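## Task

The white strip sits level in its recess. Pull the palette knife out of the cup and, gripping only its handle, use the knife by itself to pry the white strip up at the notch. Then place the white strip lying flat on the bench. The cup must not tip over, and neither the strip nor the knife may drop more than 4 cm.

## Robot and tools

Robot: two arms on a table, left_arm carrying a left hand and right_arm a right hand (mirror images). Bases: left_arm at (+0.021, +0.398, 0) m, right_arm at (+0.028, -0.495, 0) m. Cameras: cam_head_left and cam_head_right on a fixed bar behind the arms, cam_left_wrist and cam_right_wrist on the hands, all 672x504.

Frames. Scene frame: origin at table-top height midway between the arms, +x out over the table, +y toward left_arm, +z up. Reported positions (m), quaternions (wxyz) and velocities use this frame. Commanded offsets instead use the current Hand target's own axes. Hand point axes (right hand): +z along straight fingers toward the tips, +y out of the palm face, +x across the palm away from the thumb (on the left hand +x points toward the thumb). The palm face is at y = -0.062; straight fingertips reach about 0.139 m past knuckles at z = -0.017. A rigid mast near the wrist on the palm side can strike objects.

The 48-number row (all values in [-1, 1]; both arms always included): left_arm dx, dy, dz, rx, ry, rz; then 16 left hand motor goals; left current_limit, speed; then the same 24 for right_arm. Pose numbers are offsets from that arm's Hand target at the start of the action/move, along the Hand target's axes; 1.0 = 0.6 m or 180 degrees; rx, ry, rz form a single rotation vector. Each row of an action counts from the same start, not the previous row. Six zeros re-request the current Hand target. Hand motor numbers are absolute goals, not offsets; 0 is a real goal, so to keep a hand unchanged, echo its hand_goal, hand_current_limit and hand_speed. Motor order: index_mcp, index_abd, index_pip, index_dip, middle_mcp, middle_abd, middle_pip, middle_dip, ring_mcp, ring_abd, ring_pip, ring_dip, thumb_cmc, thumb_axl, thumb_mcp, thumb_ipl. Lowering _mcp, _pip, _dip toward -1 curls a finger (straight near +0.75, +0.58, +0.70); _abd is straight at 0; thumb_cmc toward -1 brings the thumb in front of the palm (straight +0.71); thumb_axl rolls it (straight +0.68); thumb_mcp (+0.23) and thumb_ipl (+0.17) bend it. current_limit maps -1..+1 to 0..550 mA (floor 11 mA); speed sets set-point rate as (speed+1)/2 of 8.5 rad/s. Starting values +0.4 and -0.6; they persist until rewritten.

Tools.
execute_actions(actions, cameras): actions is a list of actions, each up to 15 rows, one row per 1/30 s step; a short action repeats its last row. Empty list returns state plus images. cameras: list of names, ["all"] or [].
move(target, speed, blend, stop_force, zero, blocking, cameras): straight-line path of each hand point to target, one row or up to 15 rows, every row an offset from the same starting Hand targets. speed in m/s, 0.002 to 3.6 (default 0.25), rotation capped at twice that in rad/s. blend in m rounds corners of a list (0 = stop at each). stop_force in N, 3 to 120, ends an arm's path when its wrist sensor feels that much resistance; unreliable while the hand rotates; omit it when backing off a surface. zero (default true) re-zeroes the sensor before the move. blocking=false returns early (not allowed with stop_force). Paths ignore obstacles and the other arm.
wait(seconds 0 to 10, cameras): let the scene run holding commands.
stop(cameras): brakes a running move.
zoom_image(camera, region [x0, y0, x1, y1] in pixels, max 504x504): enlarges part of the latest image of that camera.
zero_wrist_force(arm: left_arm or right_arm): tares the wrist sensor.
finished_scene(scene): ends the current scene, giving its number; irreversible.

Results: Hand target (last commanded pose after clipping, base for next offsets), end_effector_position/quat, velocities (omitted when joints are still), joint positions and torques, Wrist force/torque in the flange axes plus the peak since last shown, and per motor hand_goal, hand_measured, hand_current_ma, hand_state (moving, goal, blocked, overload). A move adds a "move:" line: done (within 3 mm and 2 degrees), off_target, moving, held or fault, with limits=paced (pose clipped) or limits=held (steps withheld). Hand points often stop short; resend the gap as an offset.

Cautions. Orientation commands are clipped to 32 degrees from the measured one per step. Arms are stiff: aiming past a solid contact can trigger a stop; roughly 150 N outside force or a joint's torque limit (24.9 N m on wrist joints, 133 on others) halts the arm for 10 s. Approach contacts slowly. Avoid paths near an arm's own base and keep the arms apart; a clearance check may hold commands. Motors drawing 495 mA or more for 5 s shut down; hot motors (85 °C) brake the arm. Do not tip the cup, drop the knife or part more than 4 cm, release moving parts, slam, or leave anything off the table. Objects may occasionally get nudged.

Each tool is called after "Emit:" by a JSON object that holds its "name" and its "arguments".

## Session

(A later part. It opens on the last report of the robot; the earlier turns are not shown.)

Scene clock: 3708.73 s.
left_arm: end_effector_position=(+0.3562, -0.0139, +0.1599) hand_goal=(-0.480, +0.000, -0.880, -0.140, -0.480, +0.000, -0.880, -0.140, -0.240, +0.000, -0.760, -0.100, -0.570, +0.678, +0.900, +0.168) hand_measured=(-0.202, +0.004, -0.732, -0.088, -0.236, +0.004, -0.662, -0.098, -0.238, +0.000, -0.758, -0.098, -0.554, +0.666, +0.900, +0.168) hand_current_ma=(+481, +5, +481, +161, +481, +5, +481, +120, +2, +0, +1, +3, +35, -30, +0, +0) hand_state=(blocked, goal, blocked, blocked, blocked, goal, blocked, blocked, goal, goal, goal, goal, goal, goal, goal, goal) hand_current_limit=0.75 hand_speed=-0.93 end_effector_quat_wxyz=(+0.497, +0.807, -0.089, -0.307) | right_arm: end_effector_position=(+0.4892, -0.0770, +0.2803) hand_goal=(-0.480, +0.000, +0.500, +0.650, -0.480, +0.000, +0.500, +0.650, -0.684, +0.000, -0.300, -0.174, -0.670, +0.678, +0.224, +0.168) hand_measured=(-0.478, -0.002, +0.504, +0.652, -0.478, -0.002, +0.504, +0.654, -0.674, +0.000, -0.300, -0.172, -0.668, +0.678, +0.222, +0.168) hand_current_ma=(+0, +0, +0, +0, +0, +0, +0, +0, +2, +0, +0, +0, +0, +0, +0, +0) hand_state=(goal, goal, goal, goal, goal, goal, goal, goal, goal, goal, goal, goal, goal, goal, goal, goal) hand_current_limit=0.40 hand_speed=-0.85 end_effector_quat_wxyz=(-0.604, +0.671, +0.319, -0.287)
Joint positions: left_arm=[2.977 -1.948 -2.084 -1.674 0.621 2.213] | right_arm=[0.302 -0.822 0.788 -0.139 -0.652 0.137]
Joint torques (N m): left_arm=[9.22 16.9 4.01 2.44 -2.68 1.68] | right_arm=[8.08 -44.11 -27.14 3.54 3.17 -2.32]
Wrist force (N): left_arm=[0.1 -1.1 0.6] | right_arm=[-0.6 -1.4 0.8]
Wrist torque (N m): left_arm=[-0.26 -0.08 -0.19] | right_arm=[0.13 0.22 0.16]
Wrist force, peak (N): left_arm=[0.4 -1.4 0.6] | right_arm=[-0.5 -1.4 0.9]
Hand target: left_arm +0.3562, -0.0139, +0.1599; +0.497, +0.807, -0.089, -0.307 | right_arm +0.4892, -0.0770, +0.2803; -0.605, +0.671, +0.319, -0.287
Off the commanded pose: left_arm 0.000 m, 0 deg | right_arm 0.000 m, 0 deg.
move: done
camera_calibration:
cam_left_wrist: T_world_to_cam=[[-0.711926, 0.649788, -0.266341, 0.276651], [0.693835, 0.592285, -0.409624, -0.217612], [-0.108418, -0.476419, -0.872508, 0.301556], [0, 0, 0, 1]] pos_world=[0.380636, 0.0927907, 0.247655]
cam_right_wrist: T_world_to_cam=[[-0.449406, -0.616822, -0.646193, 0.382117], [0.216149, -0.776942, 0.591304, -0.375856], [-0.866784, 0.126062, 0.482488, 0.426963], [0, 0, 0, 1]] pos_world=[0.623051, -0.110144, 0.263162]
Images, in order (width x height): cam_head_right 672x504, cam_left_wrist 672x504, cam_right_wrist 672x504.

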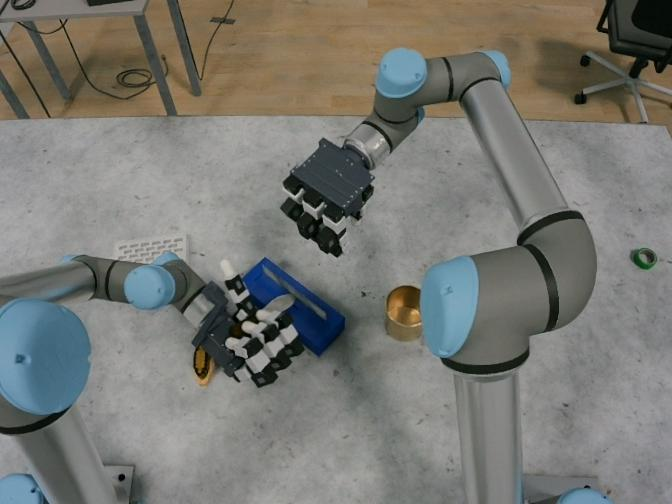

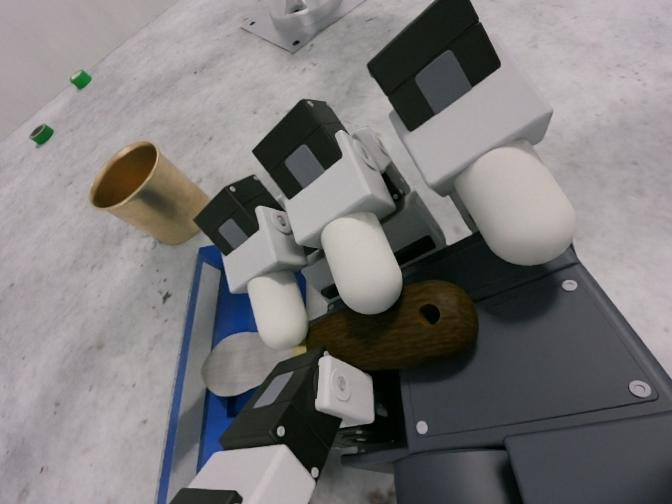

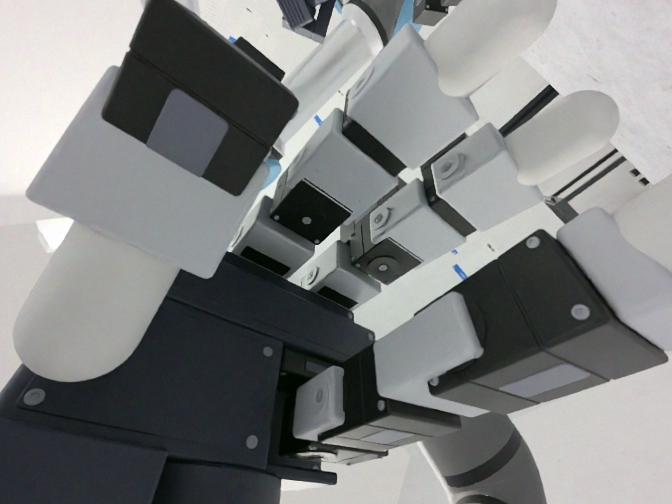

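Emit:
{"name": "move", "arguments": {"target": [0,0,0,0,0,0,-0.48,0,-0.88,-0.14,-0.48,0,-0.88,-0.14,-0.24,0,-0.76,-0.10,-0.571,0.677,0.9,0.1676,0.75,-0.93,0,0.0914,0.1714,0,0,0,-0.48,0,0.5,0.65,-0.48,0,0.5,0.65,-0.685,0,-0.30,-0.174,-0.671,0.677,0.2247,0.1676,0.4,-0.85], "speed": 0.12, "cameras": ["cam_right_wrist", "cam_head_right", "cam_left_wrist", "cam_head_left"]}}

Emit:
{"name": "zoom_image", "arguments": {"camera": "cam_head_right", "region": [215, 220, 355, 350]}}

Emit:
{"name": "zoom_image", "arguments": {"camera": "cam_head_left", "region": [215, 220, 355, 350]}}

Scene clock: 3727.33 s.
left_arm: end_effector_position=(+0.3562, -0.0139, +0.1599) hand_goal=(-0.480, +0.000, -0.880, -0.140, -0.480, +0.000, -0.880, -0.140, -0.240, +0.000, -0.760, -0.100, -0.570, +0.678, +0.900, +0.168) hand_measured=(-0.202, +0.004, -0.732, -0.088, -0.236, +0.004, -0.662, -0.098, -0.238, +0.000, -0.758, -0.098, -0.554, +0.666, +0.900, +0.168) hand_current_ma=(+481, +5, +481, +161, +481, +5, +481, +120, +2, +0, +1, +3, +35, -30, +0, +0) hand_state=(blocked, goal, blocked, blocked, blocked, goal, blocked, blocked, goal, goal, goal, goal, goal, goal, goal, goal) hand_current_limit=0.75 hand_speed=-0.93 end_effector_quat_wxyz=(+0.497, +0.807, -0.089, -0.307) | right_arm: end_effector_position=(+0.4144, -0.0160, +0.2150) hand_goal=(-0.480, +0.000, +0.500, +0.650, -0.480, +0.000, +0.500, +0.650, -0.684, +0.000, -0.300, -0.174, -0.670, +0.678, +0.224, +0.168) hand_measured=(-0.478, -0.002, +0.502, +0.652, -0.478, -0.002, +0.502, +0.654, -0.674, +0.000, -0.300, -0.172, -0.668, +0.678, +0.222, +0.168) hand_current_ma=(+0, +0, +0, +0, +0, +0, +0, +0, +2, +0, +0, +0, +0, +0, +0, +0) hand_state=(goal, goal, goal, goal, goal, goal, goal, goal, goal, goal, goal, goal, goal, goal, goal, goal) hand_current_limit=0.40 hand_speed=-0.85 end_effector_quat_wxyz=(-0.605, +0.671, +0.319, -0.287)
Joint positions: left_arm=[2.977 -1.948 -2.084 -1.674 0.621 2.213] | right_arm=[0.42 -0.923 1.128 -0.412 -0.536 0.177]
Joint torques (N m): left_arm=[9.55 16.71 3.15 2.3 -2.66 1.64] | right_arm=[6.29 -54.82 -9.66 -2.12 3.07 2.62]
Wrist force (N): left_arm=[0.2 -1.1 0.7] | right_arm=[-0.4 -1.4 0.9]
Wrist torque (N m): left_arm=[-0.24 -0.10 -0.19] | right_arm=[0.11 0.20 0.06]
Wrist force, peak (N): left_arm=[0.3 -1.3 0.7] | right_arm=[-0.5 -1.4 1.5]
Hand target: left_arm +0.3562, -0.0139, +0.1599; +0.497, +0.807, -0.089, -0.307 | right_arm +0.4143, -0.0160, +0.2150; -0.605, +0.671, +0.319, -0.287
Off the commanded pose: left_arm 0.000 m, 0 deg | right_arm 0.000 m, 0 deg.
move: done
camera_calibration:
cam_left_wrist: T_world_to_cam=[[-0.711926, 0.649788, -0.266341, 0.276651], [0.693835, 0.592285, -0.409624, -0.217612], [-0.108418, -0.476419, -0.872508, 0.301556], [0, 0, 0, 1]] pos_world=[0.380636, 0.0927907, 0.247655]
cam_right_wrist: T_world_to_cam=[[-0.449451, -0.616801, -0.646181, 0.343955], [0.216277, -0.776974, 0.591215, -0.273737], [-0.866728, 0.125968, 0.482612, 0.385885], [0, 0, 0, 1]] pos_world=[0.548251, -0.0491439, 0.197862]

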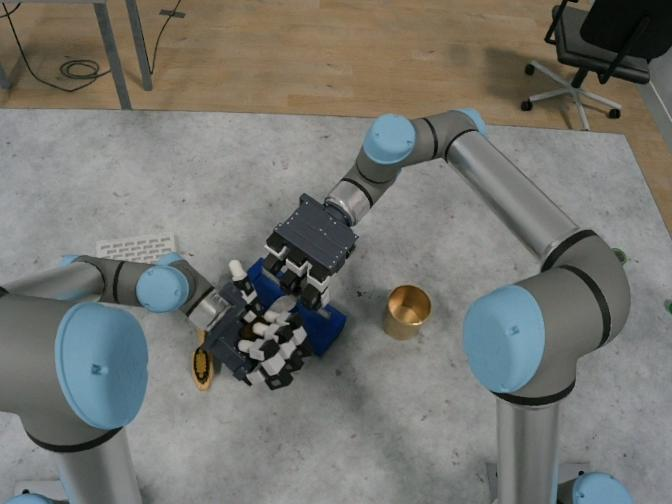

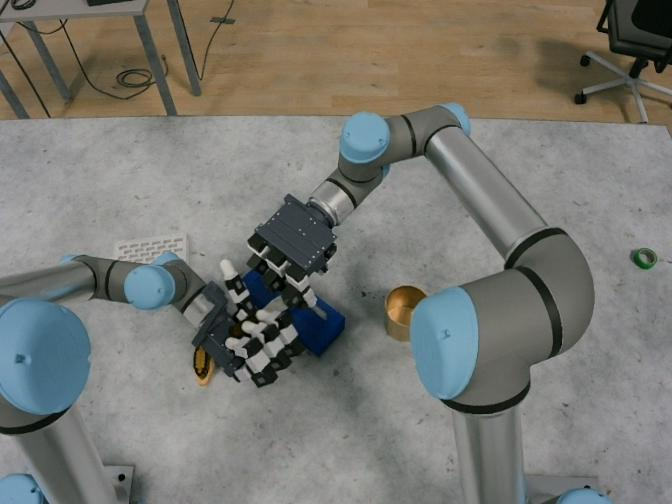

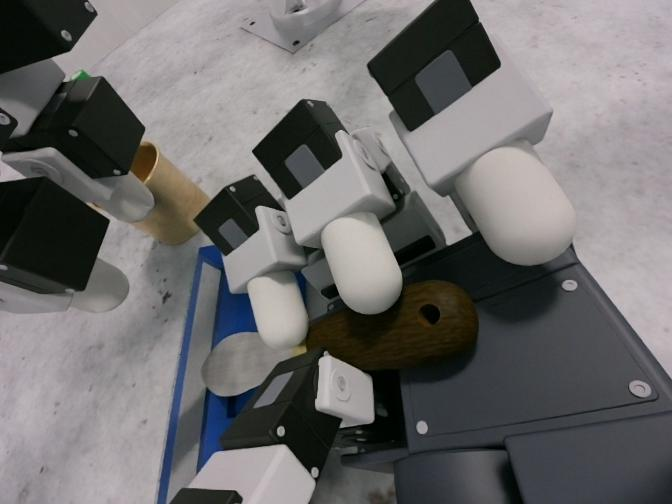

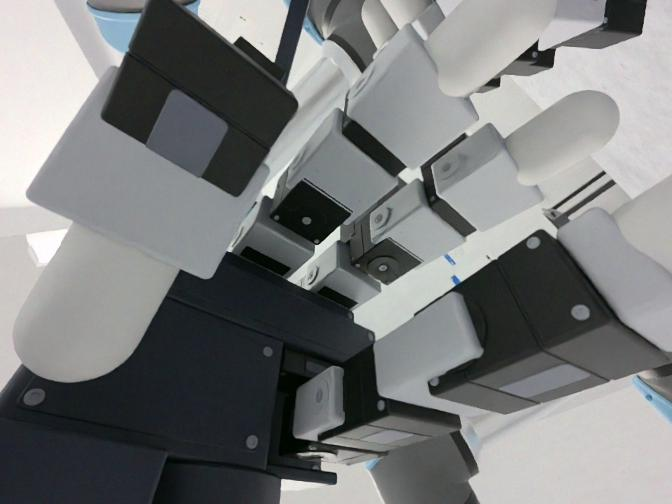

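Scaled by 3.600 from the camera's 672x504 image, which has a finer 960x720 frame.

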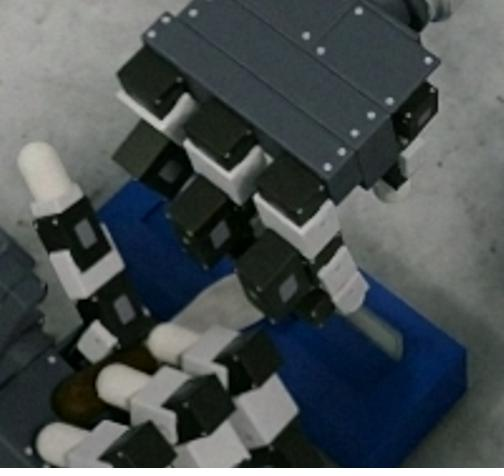

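Scaled by 3.600 from the camera's 672x504 image, which has a finer 960x720 frame.

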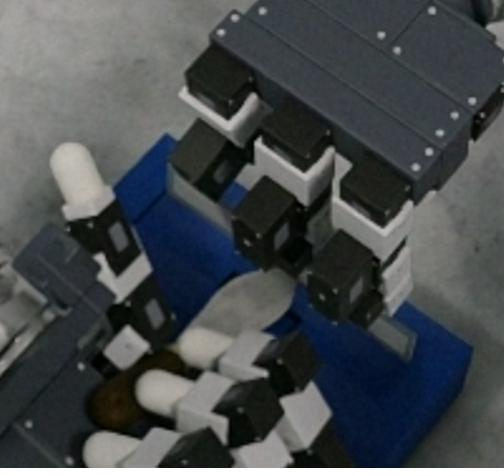

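Emit:
{"name": "move", "arguments": {"target": [0,0,0,0,0,0,-0.48,0,-0.88,-0.14,-0.48,0,-0.88,-0.14,-0.24,0,-0.76,-0.10,-0.571,0.677,0.9,0.1676,0.75,-0.93,0,0.0829,0.0087,0,0,0,-0.48,0,0.5,0.65,-0.48,0,0.5,0.65,-0.685,0,-0.30,-0.174,-0.671,0.677,0.2247,0.1676,0.4,-0.85], "speed": 0.06, "cameras": ["cam_right_wrist", "cam_head_right", "cam_left_wrist", "cam_head_left"]}}

Emit:
{"name": "zoom_image", "arguments": {"camera": "cam_head_right", "region": [235, 240, 345, 340]}}

Emit:
{"name": "zoom_image", "arguments": {"camera": "cam_head_left", "region": [235, 240, 345, 340]}}

Emit:
{"name": "zoom_image", "arguments": {"camera": "cam_left_wrist", "region": [0, 180, 320, 440]}}

Scene clock: 3749.90 s.
left_arm: end_effector_position=(+0.3562, -0.0139, +0.1599) hand_goal=(-0.480, +0.000, -0.880, -0.140, -0.480, +0.000, -0.880, -0.140, -0.240, +0.000, -0.760, -0.100, -0.570, +0.678, +0.900, +0.168) hand_measured=(-0.202, +0.004, -0.732, -0.088, -0.236, +0.004, -0.662, -0.098, -0.238, +0.000, -0.758, -0.098, -0.554, +0.666, +0.900, +0.168) hand_current_ma=(+481, +5, +481, +161, +481, +5, +481, +120, +2, +0, +1, +3, +35, -30, +0, +0) hand_state=(blocked, goal, blocked, blocked, blocked, goal, blocked, blocked, goal, goal, goal, goal, goal, goal, goal, goal) hand_current_limit=0.75 hand_speed=-0.93 end_effector_quat_wxyz=(+0.497, +0.807, -0.089, -0.307) | right_arm: end_effector_position=(+0.4144, -0.0160, +0.1650) hand_goal=(-0.480, +0.000, +0.500, +0.650, -0.480, +0.000, +0.500, +0.650, -0.684, +0.000, -0.300, -0.174, -0.670, +0.678, +0.224, +0.168) hand_measured=(-0.478, -0.002, +0.502, +0.652, -0.478, -0.002, +0.502, +0.654, -0.674, +0.000, -0.300, -0.172, -0.668, +0.678, +0.222, +0.168) hand_current_ma=(+0, +0, +0, +0, +0, +0, +0, +0, +2, +0, +0, +0, +0, +0, +0, +0) hand_state=(goal, goal, goal, goal, goal, goal, goal, goal, goal, goal, goal, goal, goal, goal, goal, goal) hand_current_limit=0.40 hand_speed=-0.85 end_effector_quat_wxyz=(-0.604, +0.671, +0.319, -0.287)
Joint positions: left_arm=[2.977 -1.948 -2.084 -1.674 0.621 2.213] | right_arm=[0.42 -0.89 1.205 -0.521 -0.536 0.177]
Joint torques (N m): left_arm=[9.5 16.78 3.76 2.19 -2.59 1.73] | right_arm=[7.39 -40.89 -10.52 -2.35 0.08 2.5]
Wrist force (N): left_arm=[0.2 -0.9 0.6] | right_arm=[-0.5 -1.4 0.8]
Wrist torque (N m): left_arm=[-0.22 -0.10 -0.18] | right_arm=[0.13 0.22 0.05]
Wrist force, peak (N): left_arm=[0.2 -1.3 0.7] | right_arm=[-0.5 -1.9 1.0]
Hand target: left_arm +0.3562, -0.0139, +0.1599; +0.497, +0.807, -0.089, -0.307 | right_arm +0.4144, -0.0160, +0.1650; -0.605, +0.671, +0.319, -0.287
Off the commanded pose: left_arm 0.000 m, 0 deg | right_arm 0.000 m, 0 deg.
move: done
camera_calibration:
cam_left_wrist: T_world_to_cam=[[-0.711926, 0.649788, -0.266341, 0.276651], [0.693835, 0.592285, -0.409624, -0.217612], [-0.108418, -0.476419, -0.872508, 0.301556], [0, 0, 0, 1]] pos_world=[0.380636, 0.0927907, 0.247655]
cam_right_wrist: T_world_to_cam=[[-0.449451, -0.616801, -0.646181, 0.311707], [0.216277, -0.776974, 0.591215, -0.244098], [-0.866728, 0.125968, 0.482612, 0.410003], [0, 0, 0, 1]] pos_world=[0.548251, -0.0490439, 0.147862]

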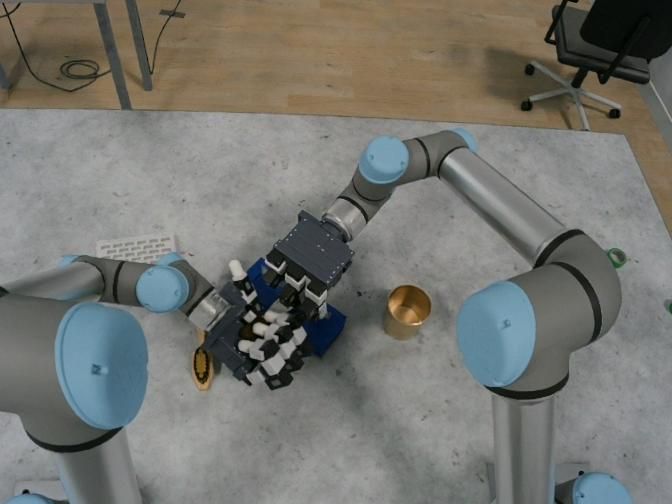

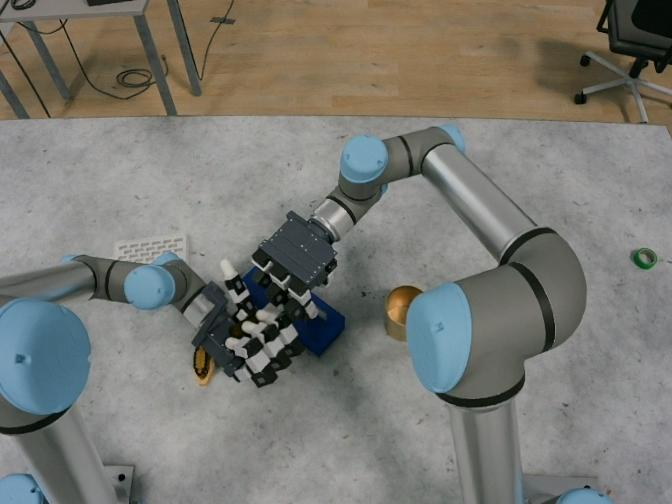

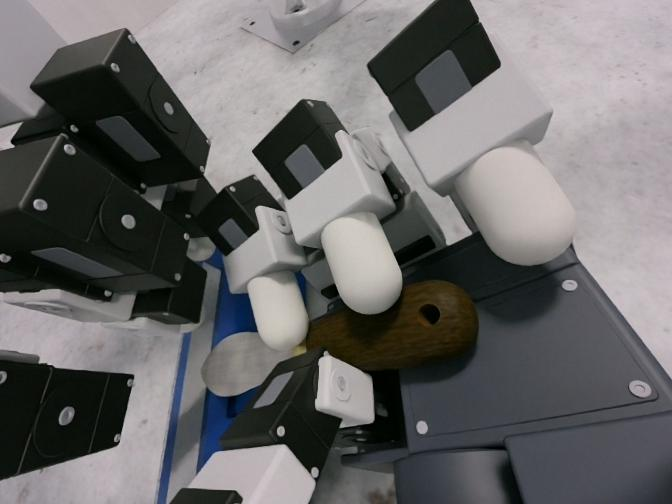

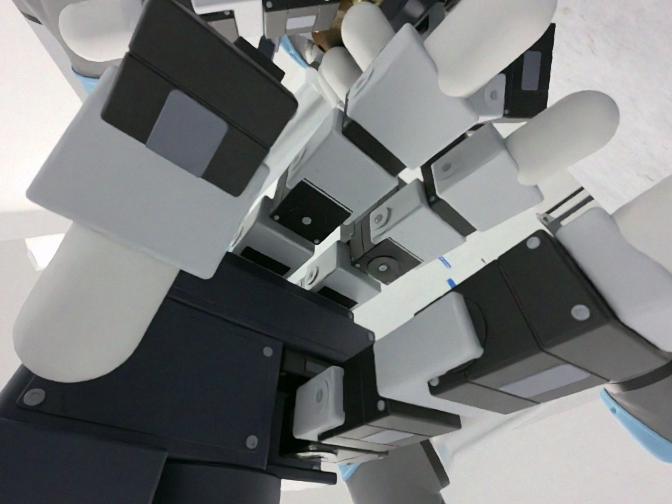

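Scaled by 4.582 from the camera's 672x504 image, which has a finer 960x720 frame.

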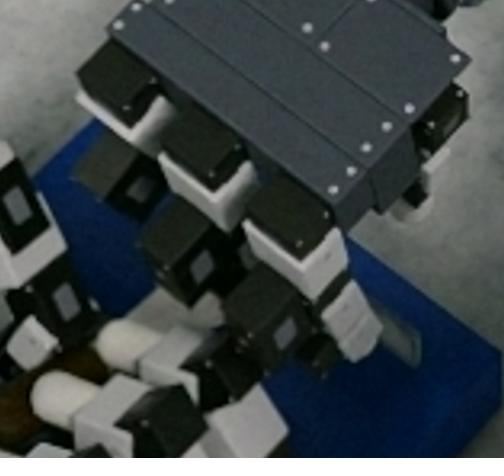

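Scaled by 4.582 from the camera's 672x504 image, which has a finer 960x720 frame.

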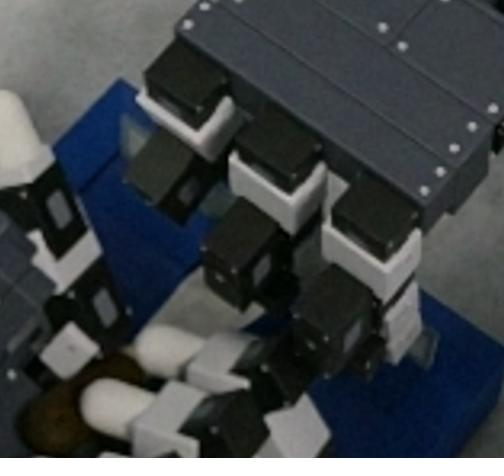

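Scaled by 1.575 from the camera's 672x504 image, which has a finer 960x720 frame.

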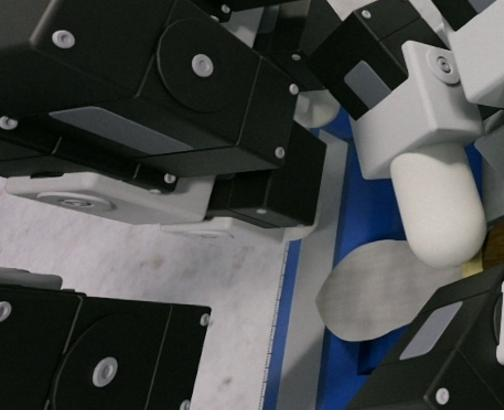

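Emit:
{"name": "move", "arguments": {"target": [0,0,0,0,0,0,-0.48,0,-0.88,-0.14,-0.48,0,-0.88,-0.14,-0.24,0,-0.76,-0.10,-0.571,0.677,0.9,0.1676,0.75,-0.93,0,0.0623,0.0065,0,0,0,-0.48,0,0.5,0.65,-0.48,0,0.5,0.65,-0.685,0,-0.30,-0.174,-0.671,0.677,0.2247,0.1676,0.4,-0.85], "speed": 0.025, "stop_force": 4, "cameras": ["cam_right_wrist", "cam_head_right", "cam_left_wrist", "cam_head_left"]}}

Emit:
{"name": "zoom_image", "arguments": {"camera": "cam_head_right", "region": [235, 240, 345, 340]}}

Emit:
{"name": "zoom_image", "arguments": {"camera": "cam_head_left", "region": [235, 240, 345, 340]}}

Emit:
{"name": "zoom_image", "arguments": {"camera": "cam_left_wrist", "region": [60, 220, 320, 440]}}

Scene clock: 3782.60 s.
left_arm: end_effector_position=(+0.3561, -0.0139, +0.1599) hand_goal=(-0.480, +0.000, -0.880, -0.140, -0.480, +0.000, -0.880, -0.140, -0.240, +0.000, -0.760, -0.100, -0.570, +0.678, +0.900, +0.168) hand_measured=(-0.202, +0.006, -0.732, -0.086, -0.236, +0.004, -0.662, -0.098, -0.238, +0.000, -0.758, -0.098, -0.556, +0.666, +0.900, +0.168) hand_current_ma=(+481, +9, +481, +170, +481, +5, +481, +120, +2, +0, +1, +3, +33, -30, +0, +0) hand_state=(blocked, goal, blocked, blocked, blocked, goal, blocked, blocked, goal, goal, goal, goal, goal, goal, goal, goal) hand_current_limit=0.75 hand_speed=-0.93 end_effector_quat_wxyz=(+0.497, +0.807, -0.089, -0.307) | right_arm: end_effector_position=(+0.4144, -0.0160, +0.1511) hand_goal=(-0.480, +0.000, +0.500, +0.650, -0.480, +0.000, +0.500, +0.650, -0.684, +0.000, -0.300, -0.174, -0.670, +0.678, +0.224, +0.168) hand_measured=(-0.480, -0.002, +0.502, +0.652, -0.478, -0.002, +0.502, +0.654, -0.674, +0.000, -0.300, -0.172, -0.668, +0.678, +0.222, +0.168) hand_current_ma=(+0, +0, +0, +0, +0, +0, +0, +0, +2, +0, +0, +0, +0, +0, +0, +0) hand_state=(goal, goal, goal, goal, goal, goal, goal, goal, goal, goal, goal, goal, goal, goal, goal, goal) hand_current_limit=0.40 hand_speed=-0.85 end_effector_quat_wxyz=(-0.605, +0.671, +0.319, -0.287)
Joint positions: left_arm=[2.978 -1.948 -2.084 -1.674 0.621 2.213] | right_arm=[0.42 -0.878 1.222 -0.55 -0.536 0.177]
Joint torques (N m): left_arm=[-0.22 32.53 17.54 2.08 -2.6 1.62] | right_arm=[5.8 -53.85 -27.79 2.63 1.75 -1.63]
Wrist force (N): left_arm=[0.4 -4.1 -1.4] | right_arm=[-3.2 -2.6 -0.2]
Wrist torque (N m): left_arm=[-0.35 -0.03 -0.24] | right_arm=[0.15 0.14 0.03]
Wrist force, peak (N): left_arm=[1.0 -11.2 -0.3] | right_arm=[-4.0 -9.2 -3.2]
Hand target: left_arm +0.3562, -0.0139, +0.1599; +0.497, +0.807, -0.089, -0.307 | right_arm +0.4144, -0.0160, +0.1511; -0.605, +0.671, +0.319, -0.287 (not the last commanded pose)
Off the commanded pose: left_arm 0.000 m, 0 deg | right_arm 0.024 m, 0 deg.
move: contact (right_arm)
camera_calibration:
cam_left_wrist: T_world_to_cam=[[-0.711986, 0.649764, -0.266239, 0.276651], [0.693758, 0.592315, -0.409711, -0.217564], [-0.108518, -0.476413, -0.872499, 0.301591], [0, 0, 0, 1]] pos_world=[0.380637, 0.0927906, 0.247655]
cam_right_wrist: T_world_to_cam=[[-0.449507, -0.616792, -0.64615, 0.302753], [0.216329, -0.776982, 0.591186, -0.235905], [-0.866686, 0.125962, 0.482689, 0.416677], [0, 0, 0, 1]] pos_world=[0.548251, -0.0490439, 0.133962]

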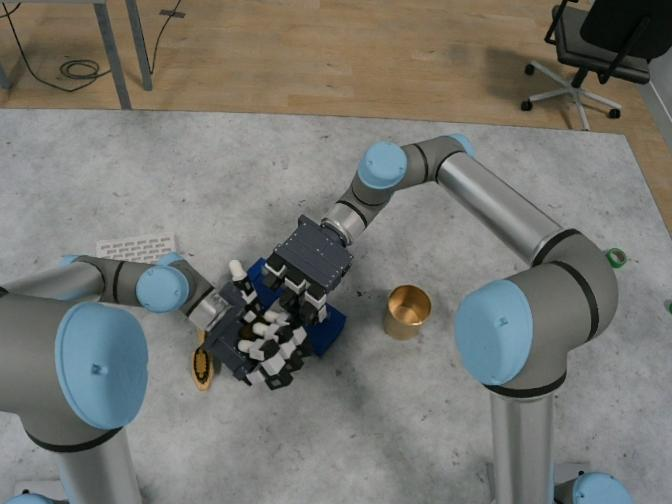

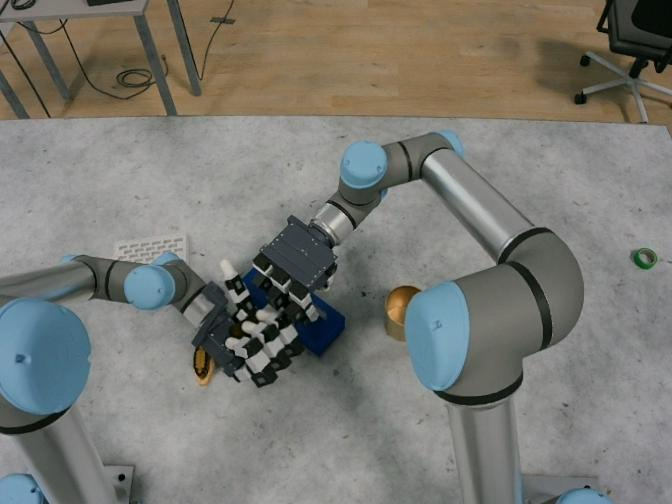

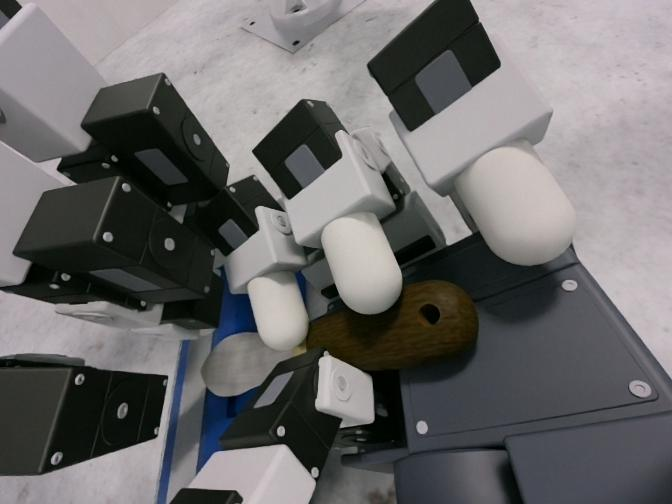

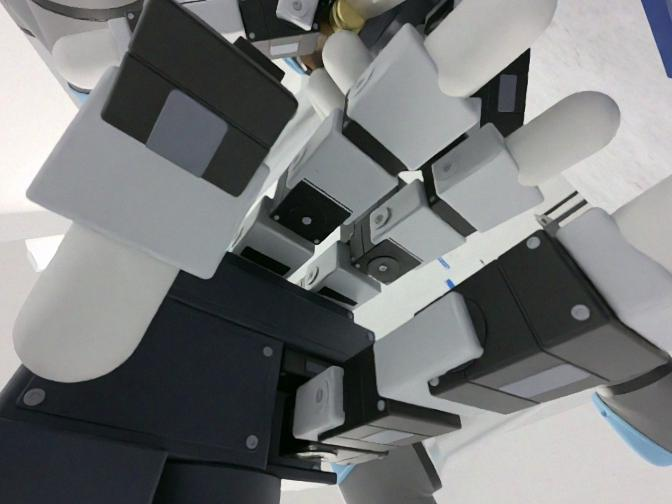

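Scaled by 4.582 from the camera's 672x504 image, which has a finer 960x720 frame.

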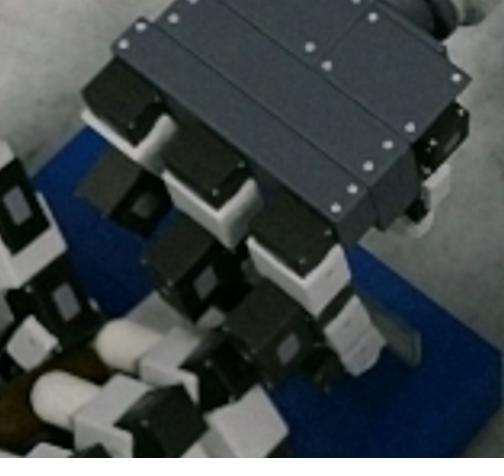

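Scaled by 4.582 from the camera's 672x504 image, which has a finer 960x720 frame.

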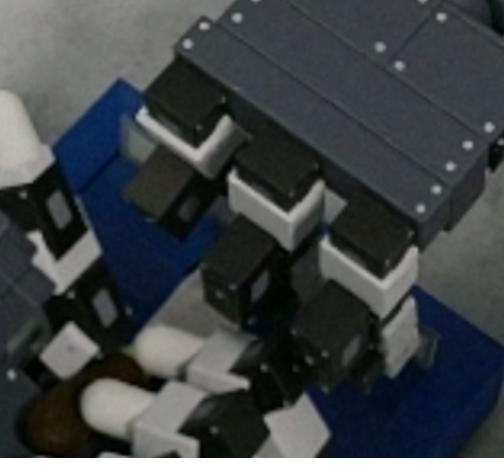

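Scaled by 1.938 from the camera's 672x504 image, which has a finer 960x720 frame.

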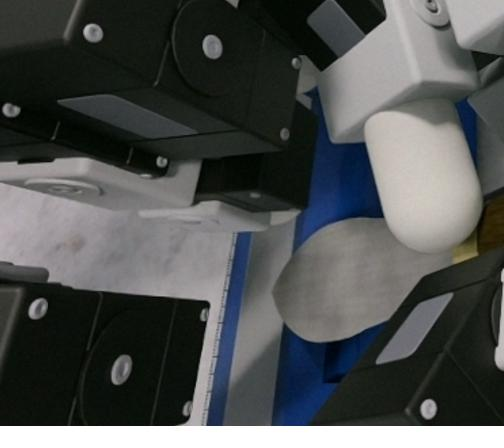

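Emit:
{"name": "move", "arguments": {"target": [0,0,0,0,0,0,-0.48,0,-0.88,-0.14,-0.48,0,-0.88,-0.14,-0.24,0,-0.76,-0.10,-0.571,0.677,0.9,0.1676,0.75,-0.93,0,-0.0663,-0.007,0,0,0,-0.48,0,0.5,0.65,-0.48,0,0.5,0.65,-0.685,0,-0.30,-0.174,-0.671,0.677,0.2247,0.1676,0.4,-0.85], "speed": 0.05}}

Scene clock: 3796.73 s.
left_arm: end_effector_position=(+0.3562, -0.0139, +0.1599) hand_goal=(-0.480, +0.000, -0.880, -0.140, -0.480, +0.000, -0.880, -0.140, -0.240, +0.000, -0.760, -0.100, -0.570, +0.678, +0.900, +0.168) hand_measured=(-0.202, +0.006, -0.732, -0.086, -0.236, +0.004, -0.662, -0.098, -0.238, +0.000, -0.758, -0.098, -0.556, +0.666, +0.900, +0.168) hand_current_ma=(+481, +9, +481, +170, +481, +5, +481, +120, +2, +0, +1, +3, +33, -30, +0, +0) hand_state=(blocked, goal, blocked, blocked, blocked, goal, blocked, blocked, goal, goal, goal, goal, goal, goal, goal, goal) hand_current_limit=0.75 hand_speed=-0.93 end_effector_quat_wxyz=(+0.497, +0.807, -0.089, -0.307) | right_arm: end_effector_position=(+0.4144, -0.0160, +0.1911) hand_goal=(-0.480, +0.000, +0.500, +0.650, -0.480, +0.000, +0.500, +0.650, -0.684, +0.000, -0.300, -0.174, -0.670, +0.678, +0.224, +0.168) hand_measured=(-0.482, -0.002, +0.502, +0.652, -0.478, -0.002, +0.502, +0.654, -0.674, +0.000, -0.300, -0.172, -0.668, +0.678, +0.222, +0.168) hand_current_ma=(+0, +0, +0, +0, +0, +0, +0, +0, +2, +0, +0, +0, +0, +0, +0, +0) hand_state=(goal, goal, goal, goal, goal, goal, goal, goal, goal, goal, goal, goal, goal, goal, goal, goal) hand_current_limit=0.40 hand_speed=-0.85 end_effector_quat_wxyz=(-0.605, +0.671, +0.319, -0.287)
Joint positions: left_arm=[2.977 -1.948 -2.084 -1.674 0.621 2.213] | right_arm=[0.42 -0.908 1.167 -0.465 -0.535 0.177]
Joint torques (N m): left_arm=[-5.02 38.8 25.71 2.11 -2.61 1.71] | right_arm=[-5.65 -54.15 -27.39 3.26 0.31 -2.27]
Wrist force (N): left_arm=[0.2 -1.1 0.6] | right_arm=[-0.3 -1.6 0.8]
Wrist torque (N m): left_arm=[-0.25 -0.09 -0.18] | right_arm=[0.11 0.20 0.07]
Wrist force, peak (N): left_arm=[0.6 -4.5 -1.3] | right_arm=[-3.3 -3.6 -0.4]
Hand target: left_arm +0.3562, -0.0139, +0.1599; +0.497, +0.807, -0.089, -0.307 | right_arm +0.4144, -0.0160, +0.1911; -0.605, +0.671, +0.319, -0.287
Off the commanded pose: left_arm 0.000 m, 0 deg | right_arm 0.000 m, 0 deg.
move: done

Emit:
{"name": "move", "arguments": {"target": [-0.01113,-0.04997,0.01284,-0.01206,0.02166,0.07376,-0.48,0,-0.88,-0.14,-0.48,0,-0.88,-0.14,-0.24,0,-0.76,-0.10,-0.571,0.677,0.9,0.1676,0.75,-0.93,0,0,0,0,0,0,-0.48,0,0.5,0.65,-0.48,0,0.5,0.65,-0.685,0,-0.30,-0.174,-0.671,0.677,0.2247,0.1676,0.4,-0.85], "speed": 0.03, "cameras": ["cam_head_right", "cam_left_wrist", "cam_head_left"]}}

Emit:
{"name": "zoom_image", "arguments": {"camera": "cam_head_right", "region": [235, 240, 345, 340]}}

Emit:
{"name": "zoom_image", "arguments": {"camera": "cam_head_left", "region": [235, 240, 345, 340]}}

Emit:
{"name": "zoom_image", "arguments": {"camera": "cam_left_wrist", "region": [60, 220, 320, 440]}}

Scene clock: 3901.57 s.
left_arm: end_effector_position=(+0.3415, -0.0020, +0.1345) hand_goal=(-0.480, +0.000, -0.880, -0.140, -0.480, +0.000, -0.880, -0.140, -0.240, +0.000, -0.760, -0.100, -0.570, +0.678, +0.900, +0.168) hand_measured=(-0.202, +0.006, -0.732, -0.086, -0.236, +0.004, -0.662, -0.098, -0.238, +0.000, -0.760, -0.098, -0.556, +0.668, +0.900, +0.168) hand_current_ma=(+481, +9, +481, +170, +481, +5, +481, +120, +2, +0, +1, +3, +32, -28, +1, +0) hand_state=(blocked, goal, blocked, blocked, blocked, goal, blocked, blocked, goal, goal, goal, goal, goal, goal, goal, goal) hand_current_limit=0.75 hand_speed=-0.93 end_effector_quat_wxyz=(+0.547, +0.791, -0.159, -0.221) | right_arm: end_effector_position=(+0.4144, -0.0160, +0.1911) hand_goal=(-0.480, +0.000, +0.500, +0.650, -0.480, +0.000, +0.500, +0.650, -0.684, +0.000, -0.300, -0.174, -0.670, +0.678, +0.224, +0.168) hand_measured=(-0.482, -0.002, +0.502, +0.652, -0.478, -0.002, +0.502, +0.654, -0.674, +0.000, -0.300, -0.172, -0.668, +0.678, +0.222, +0.168) hand_current_ma=(+0, +0, +0, +0, +0, +0, +0, +0, +2, +0, +0, +0, +0, +0, +0, +0) hand_state=(goal, goal, goal, goal, goal, goal, goal, goal, goal, goal, goal, goal, goal, goal, goal, goal) hand_current_limit=0.40 hand_speed=-0.85 end_effector_quat_wxyz=(-0.605, +0.671, +0.319, -0.287)
Joint positions: left_arm=[3.001 -2.009 -2.164 -1.51 0.567 2.433] | right_arm=[0.42 -0.908 1.167 -0.465 -0.536 0.177]
Joint torques (N m): left_arm=[9.18 16.81 1.1 2.51 -2.7 1.62] | right_arm=[-4.21 -49.77 -26.66 3.04 -2.53 -2.43]
Wrist force (N): left_arm=[0.2 -1.0 0.5] | right_arm=[-0.4 -1.6 0.7]
Wrist torque (N m): left_arm=[-0.24 -0.07 -0.11] | right_arm=[0.12 0.22 0.06]
Wrist force, peak (N): left_arm=[0.4 -1.3 0.7] | right_arm=[-0.6 -1.8 0.9]
Hand target: left_arm +0.3415, -0.0020, +0.1345; +0.547, +0.791, -0.159, -0.221 | right_arm +0.4144, -0.0160, +0.1911; -0.605, +0.671, +0.319, -0.287
Off the commanded pose: left_arm 0.000 m, 0 deg | right_arm 0.000 m, 0 deg.
move: done
camera_calibration:
cam_left_wrist: T_world_to_cam=[[-0.639921, 0.590917, -0.491242, 0.257305], [0.766791, 0.532905, -0.357832, -0.256931], [0.0503367, -0.605664, -0.794127, 0.218429], [0, 0, 0, 1]] pos_world=[0.350672, 0.117168, 0.207921]
Images, in order (width x height): cam_head_left 672x504, cam_head_right 672x504, cam_left_wrist 672x504.

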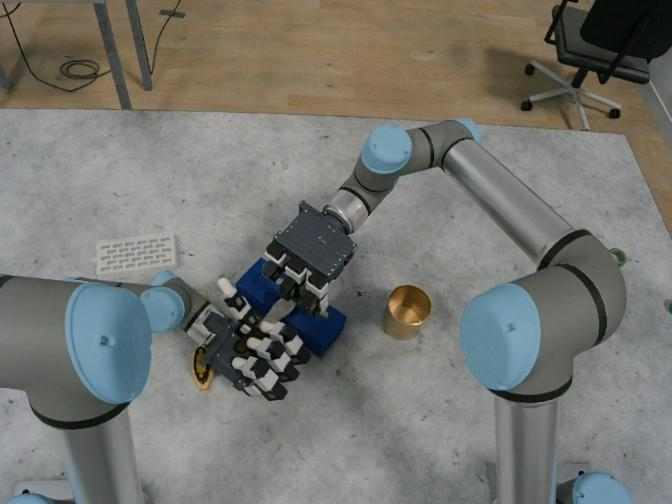

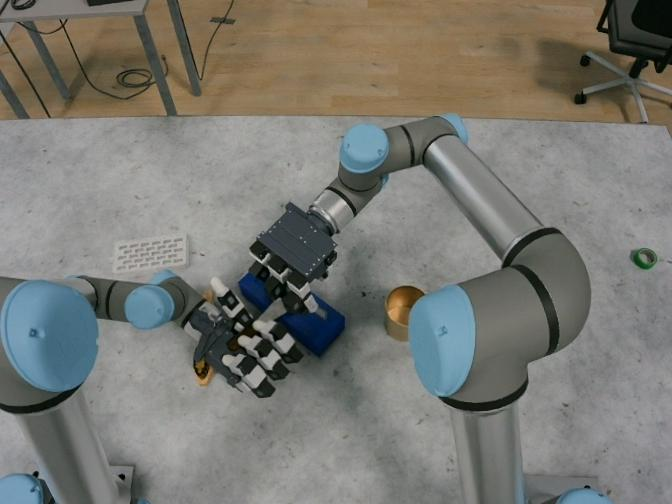

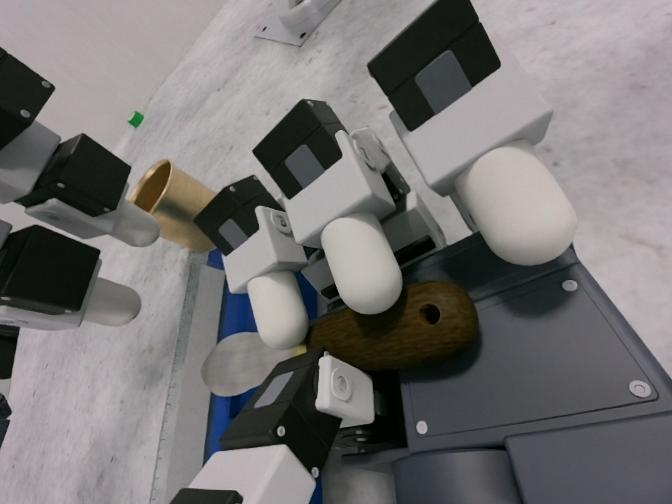

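Scaled by 4.582 from the camera's 672x504 image, which has a finer 960x720 frame.

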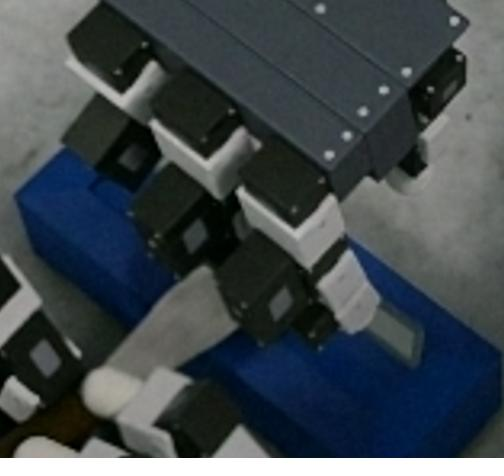

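Scaled by 4.582 from the camera's 672x504 image, which has a finer 960x720 frame.

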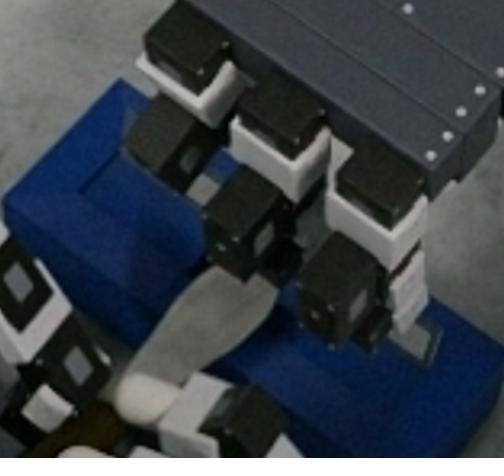

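Scaled by 1.938 from the camera's 672x504 image, which has a finer 960x720 frame.

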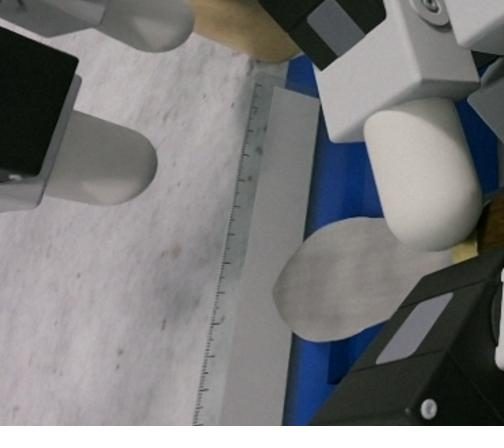

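Emit:
{"name": "move", "arguments": {"target": [0,0,0,0,0,0,-0.48,0,-0.88,-0.14,-0.48,0,-0.88,-0.14,-0.24,0,-0.76,-0.10,-0.571,0.677,0.9,0.1676,0.75,-0.93,0,-0.0383,-0.0183,0.0778,0,0,-0.48,0,0.5,0.65,-0.48,0,0.5,0.65,-0.685,0,-0.30,-0.174,-0.671,0.677,0.2247,0.1676,0.4,-0.85], "speed": 0.08}}

Scene clock: 3961.27 s.
left_arm: end_effector_position=(+0.3415, -0.0020, +0.1345) hand_goal=(-0.480, +0.000, -0.880, -0.140, -0.480, +0.000, -0.880, -0.140, -0.240, +0.000, -0.760, -0.100, -0.570, +0.678, +0.900, +0.168) hand_measured=(-0.202, +0.006, -0.732, -0.086, -0.236, +0.004, -0.662, -0.098, -0.238, +0.000, -0.760, -0.098, -0.556, +0.668, +0.900, +0.168) hand_current_ma=(+481, +9, +481, +170, +481, +5, +481, +120, +2, +0, +1, +3, +32, -28, +1, +0) hand_state=(blocked, goal, blocked, blocked, blocked, goal, blocked, blocked, goal, goal, goal, goal, goal, goal, goal, goal) hand_current_limit=0.75 hand_speed=-0.93 end_effector_quat_wxyz=(+0.547, +0.791, -0.159, -0.221) | right_arm: end_effector_position=(+0.4210, -0.0214, +0.2151) hand_goal=(-0.480, +0.000, +0.500, +0.650, -0.480, +0.000, +0.500, +0.650, -0.684, +0.000, -0.300, -0.174, -0.670, +0.678, +0.224, +0.168) hand_measured=(-0.482, -0.002, +0.502, +0.652, -0.480, -0.002, +0.502, +0.652, -0.678, +0.000, -0.300, -0.172, -0.668, +0.678, +0.222, +0.168) hand_current_ma=(+0, +0, +0, +0, +0, +0, +0, +0, +1, +0, +0, +0, +0, +0, +0, +0) hand_state=(goal, goal, goal, goal, goal, goal, goal, goal, goal, goal, goal, goal, goal, goal, goal, goal) hand_current_limit=0.40 hand_speed=-0.85 end_effector_quat_wxyz=(+0.682, -0.592, -0.282, +0.324)
Joint positions: left_arm=[3.001 -2.009 -2.164 -1.51 0.567 2.433] | right_arm=[0.384 -0.741 0.962 0.037 -0.578 -0.218]
Joint torques (N m): left_arm=[9.44 17.01 0.77 2.51 -2.74 1.62] | right_arm=[-5.69 -44.84 -26.54 4.42 -3.48 -2.31]
Wrist force (N): left_arm=[0.3 -1.2 0.6] | right_arm=[-0.6 -1.4 1.2]
Wrist torque (N m): left_arm=[-0.26 -0.09 -0.09] | right_arm=[0.05 0.27 0.14]
Wrist force, peak (N): left_arm=[0.3 -1.4 0.7] | right_arm=[-0.6 -1.6 1.3]
Hand target: left_arm +0.3415, -0.0020, +0.1345; +0.547, +0.791, -0.159, -0.221 | right_arm +0.4210, -0.0214, +0.2151; +0.682, -0.592, -0.282, +0.324
Off the commanded pose: left_arm 0.000 m, 0 deg | right_arm 0.000 m, 0 deg.
move: done

Emit:
{"name": "move", "arguments": {"target": [0,0,0,0,0,0,-0.48,0,-0.88,-0.14,-0.48,0,-0.88,-0.14,-0.24,0,-0.76,-0.10,-0.571,0.677,0.9,0.1676,0.75,-0.93,0,0.0743,-0.0104,0,0,0,-0.48,0,0.5,0.65,-0.48,0,0.5,0.65,-0.685,0,-0.30,-0.174,-0.671,0.677,0.2247,0.1676,0.4,-0.85], "speed": 0.025, "stop_force": 3, "cameras": ["cam_right_wrist", "cam_head_right", "cam_left_wrist", "cam_head_left"]}}

Emit:
{"name": "zoom_image", "arguments": {"camera": "cam_head_right", "region": [235, 240, 345, 340]}}

Emit:
{"name": "zoom_image", "arguments": {"camera": "cam_head_left", "region": [235, 240, 345, 340]}}

Emit:
{"name": "zoom_image", "arguments": {"camera": "cam_left_wrist", "region": [60, 220, 320, 440]}}

Scene clock: 3974.70 s.
left_arm: end_effector_position=(+0.3415, -0.0020, +0.1345) hand_goal=(-0.480, +0.000, -0.880, -0.140, -0.480, +0.000, -0.880, -0.140, -0.240, +0.000, -0.760, -0.100, -0.570, +0.678, +0.900, +0.168) hand_measured=(-0.202, +0.006, -0.732, -0.086, -0.236, +0.004, -0.662, -0.098, -0.238, +0.000, -0.760, -0.098, -0.556, +0.668, +0.900, +0.168) hand_current_ma=(+481, +9, +481, +170, +481, +5, +481, +120, +2, +0, +1, +3, +32, -28, +1, +0) hand_state=(blocked, goal, blocked, blocked, blocked, goal, blocked, blocked, goal, goal, goal, goal, goal, goal, goal, goal) hand_current_limit=0.75 hand_speed=-0.93 end_effector_quat_wxyz=(+0.547, +0.791, -0.159, -0.221) | right_arm: end_effector_position=(+0.4210, -0.0214, +0.1701) hand_goal=(-0.480, +0.000, +0.500, +0.650, -0.480, +0.000, +0.500, +0.650, -0.684, +0.000, -0.300, -0.174, -0.670, +0.678, +0.224, +0.168) hand_measured=(-0.482, -0.002, +0.502, +0.652, -0.480, -0.002, +0.502, +0.652, -0.678, +0.000, -0.300, -0.172, -0.668, +0.678, +0.222, +0.168) hand_current_ma=(+0, +0, +0, +0, +0, +0, +0, +0, +1, +0, +0, +0, +0, +0, +0, +0) hand_state=(goal, goal, goal, goal, goal, goal, goal, goal, goal, goal, goal, goal, goal, goal, goal, goal) hand_current_limit=0.40 hand_speed=-0.85 end_effector_quat_wxyz=(+0.682, -0.592, -0.282, +0.324)
Joint positions: left_arm=[3.001 -2.009 -2.164 -1.51 0.567 2.433] | right_arm=[0.384 -0.708 1.019 -0.053 -0.578 -0.219]
Joint torques (N m): left_arm=[9.03 17.3 0.47 2.2 -2.57 1.68] | right_arm=[6.25 -44.79 -8.74 -1.04 2.4 1.71]
Wrist force (N): left_arm=[0.2 -1.4 0.6] | right_arm=[-0.6 -1.4 1.2]
Wrist torque (N m): left_arm=[-0.30 -0.07 -0.10] | right_arm=[0.04 0.27 0.14]
Wrist force, peak (N): left_arm=[0.3 -1.4 0.7] | right_arm=[-0.6 -1.6 1.4]
Hand target: left_arm +0.3415, -0.0020, +0.1345; +0.547, +0.791, -0.159, -0.221 | right_arm +0.4210, -0.0214, +0.1701; +0.682, -0.592, -0.282, +0.324
Off the commanded pose: left_arm 0.000 m, 0 deg | right_arm 0.000 m, 0 deg.
move: done
camera_calibration:
cam_left_wrist: T_world_to_cam=[[-0.63987, 0.590882, -0.491349, 0.257254], [0.766832, 0.532817, -0.357874, -0.25698], [0.050338, -0.605776, -0.794041, 0.218484], [0, 0, 0, 1]] pos_world=[0.350672, 0.117269, 0.207921]
cam_right_wrist: T_world_to_cam=[[-0.571564, -0.5174, -0.636877, 0.36656], [0.312257, -0.854903, 0.41429, -0.264716], [-0.758822, 0.0379246, 0.650194, 0.338156], [0, 0, 0, 1]] pos_world=[0.548772, -0.0494726, 0.123256]

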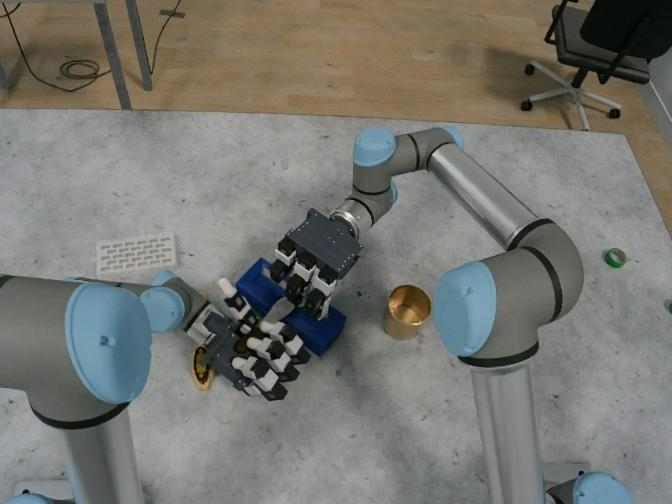

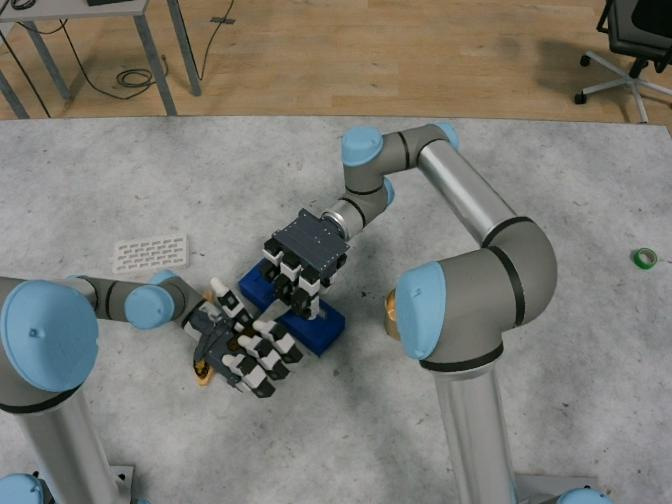

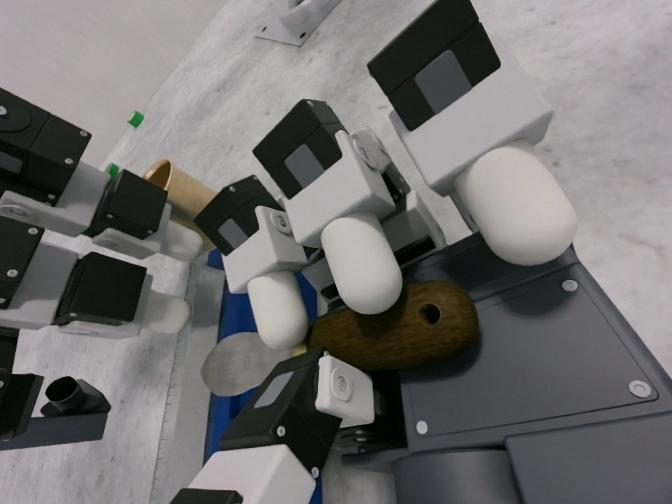

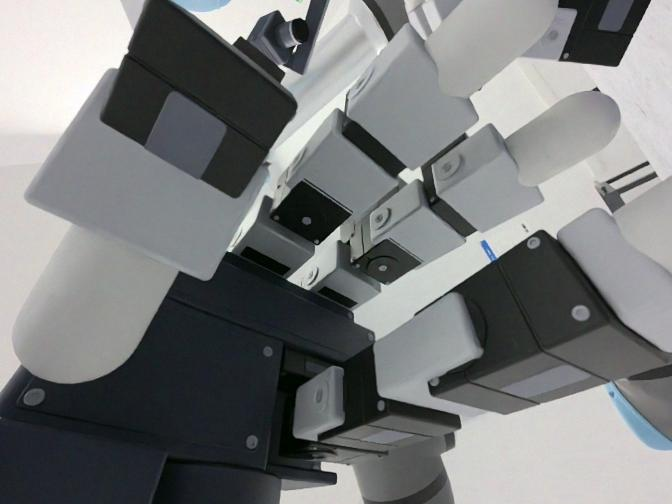

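Scaled by 4.582 from the camera's 672x504 image, which has a finer 960x720 frame.

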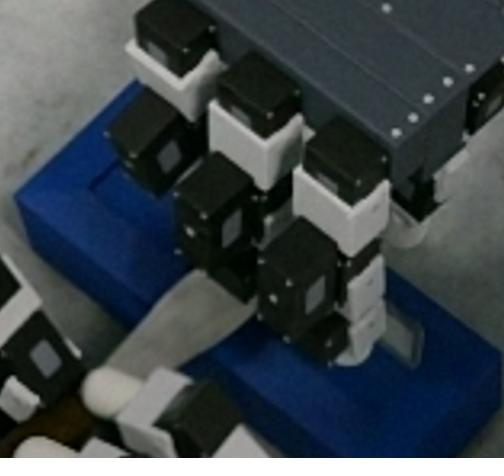

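Scaled by 4.582 from the camera's 672x504 image, which has a finer 960x720 frame.

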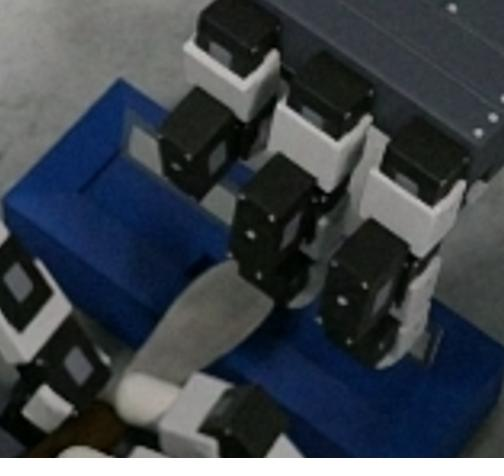

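Scaled by 1.938 from the camera's 672x504 image, which has a finer 960x720 frame.

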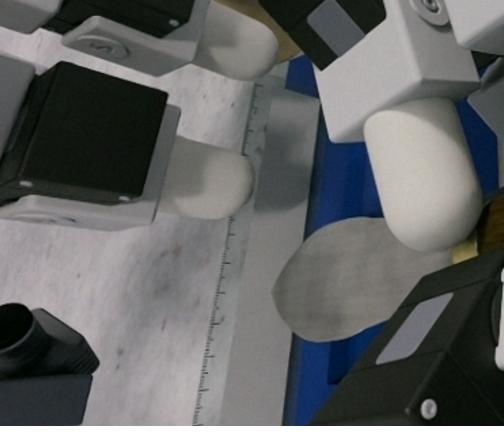

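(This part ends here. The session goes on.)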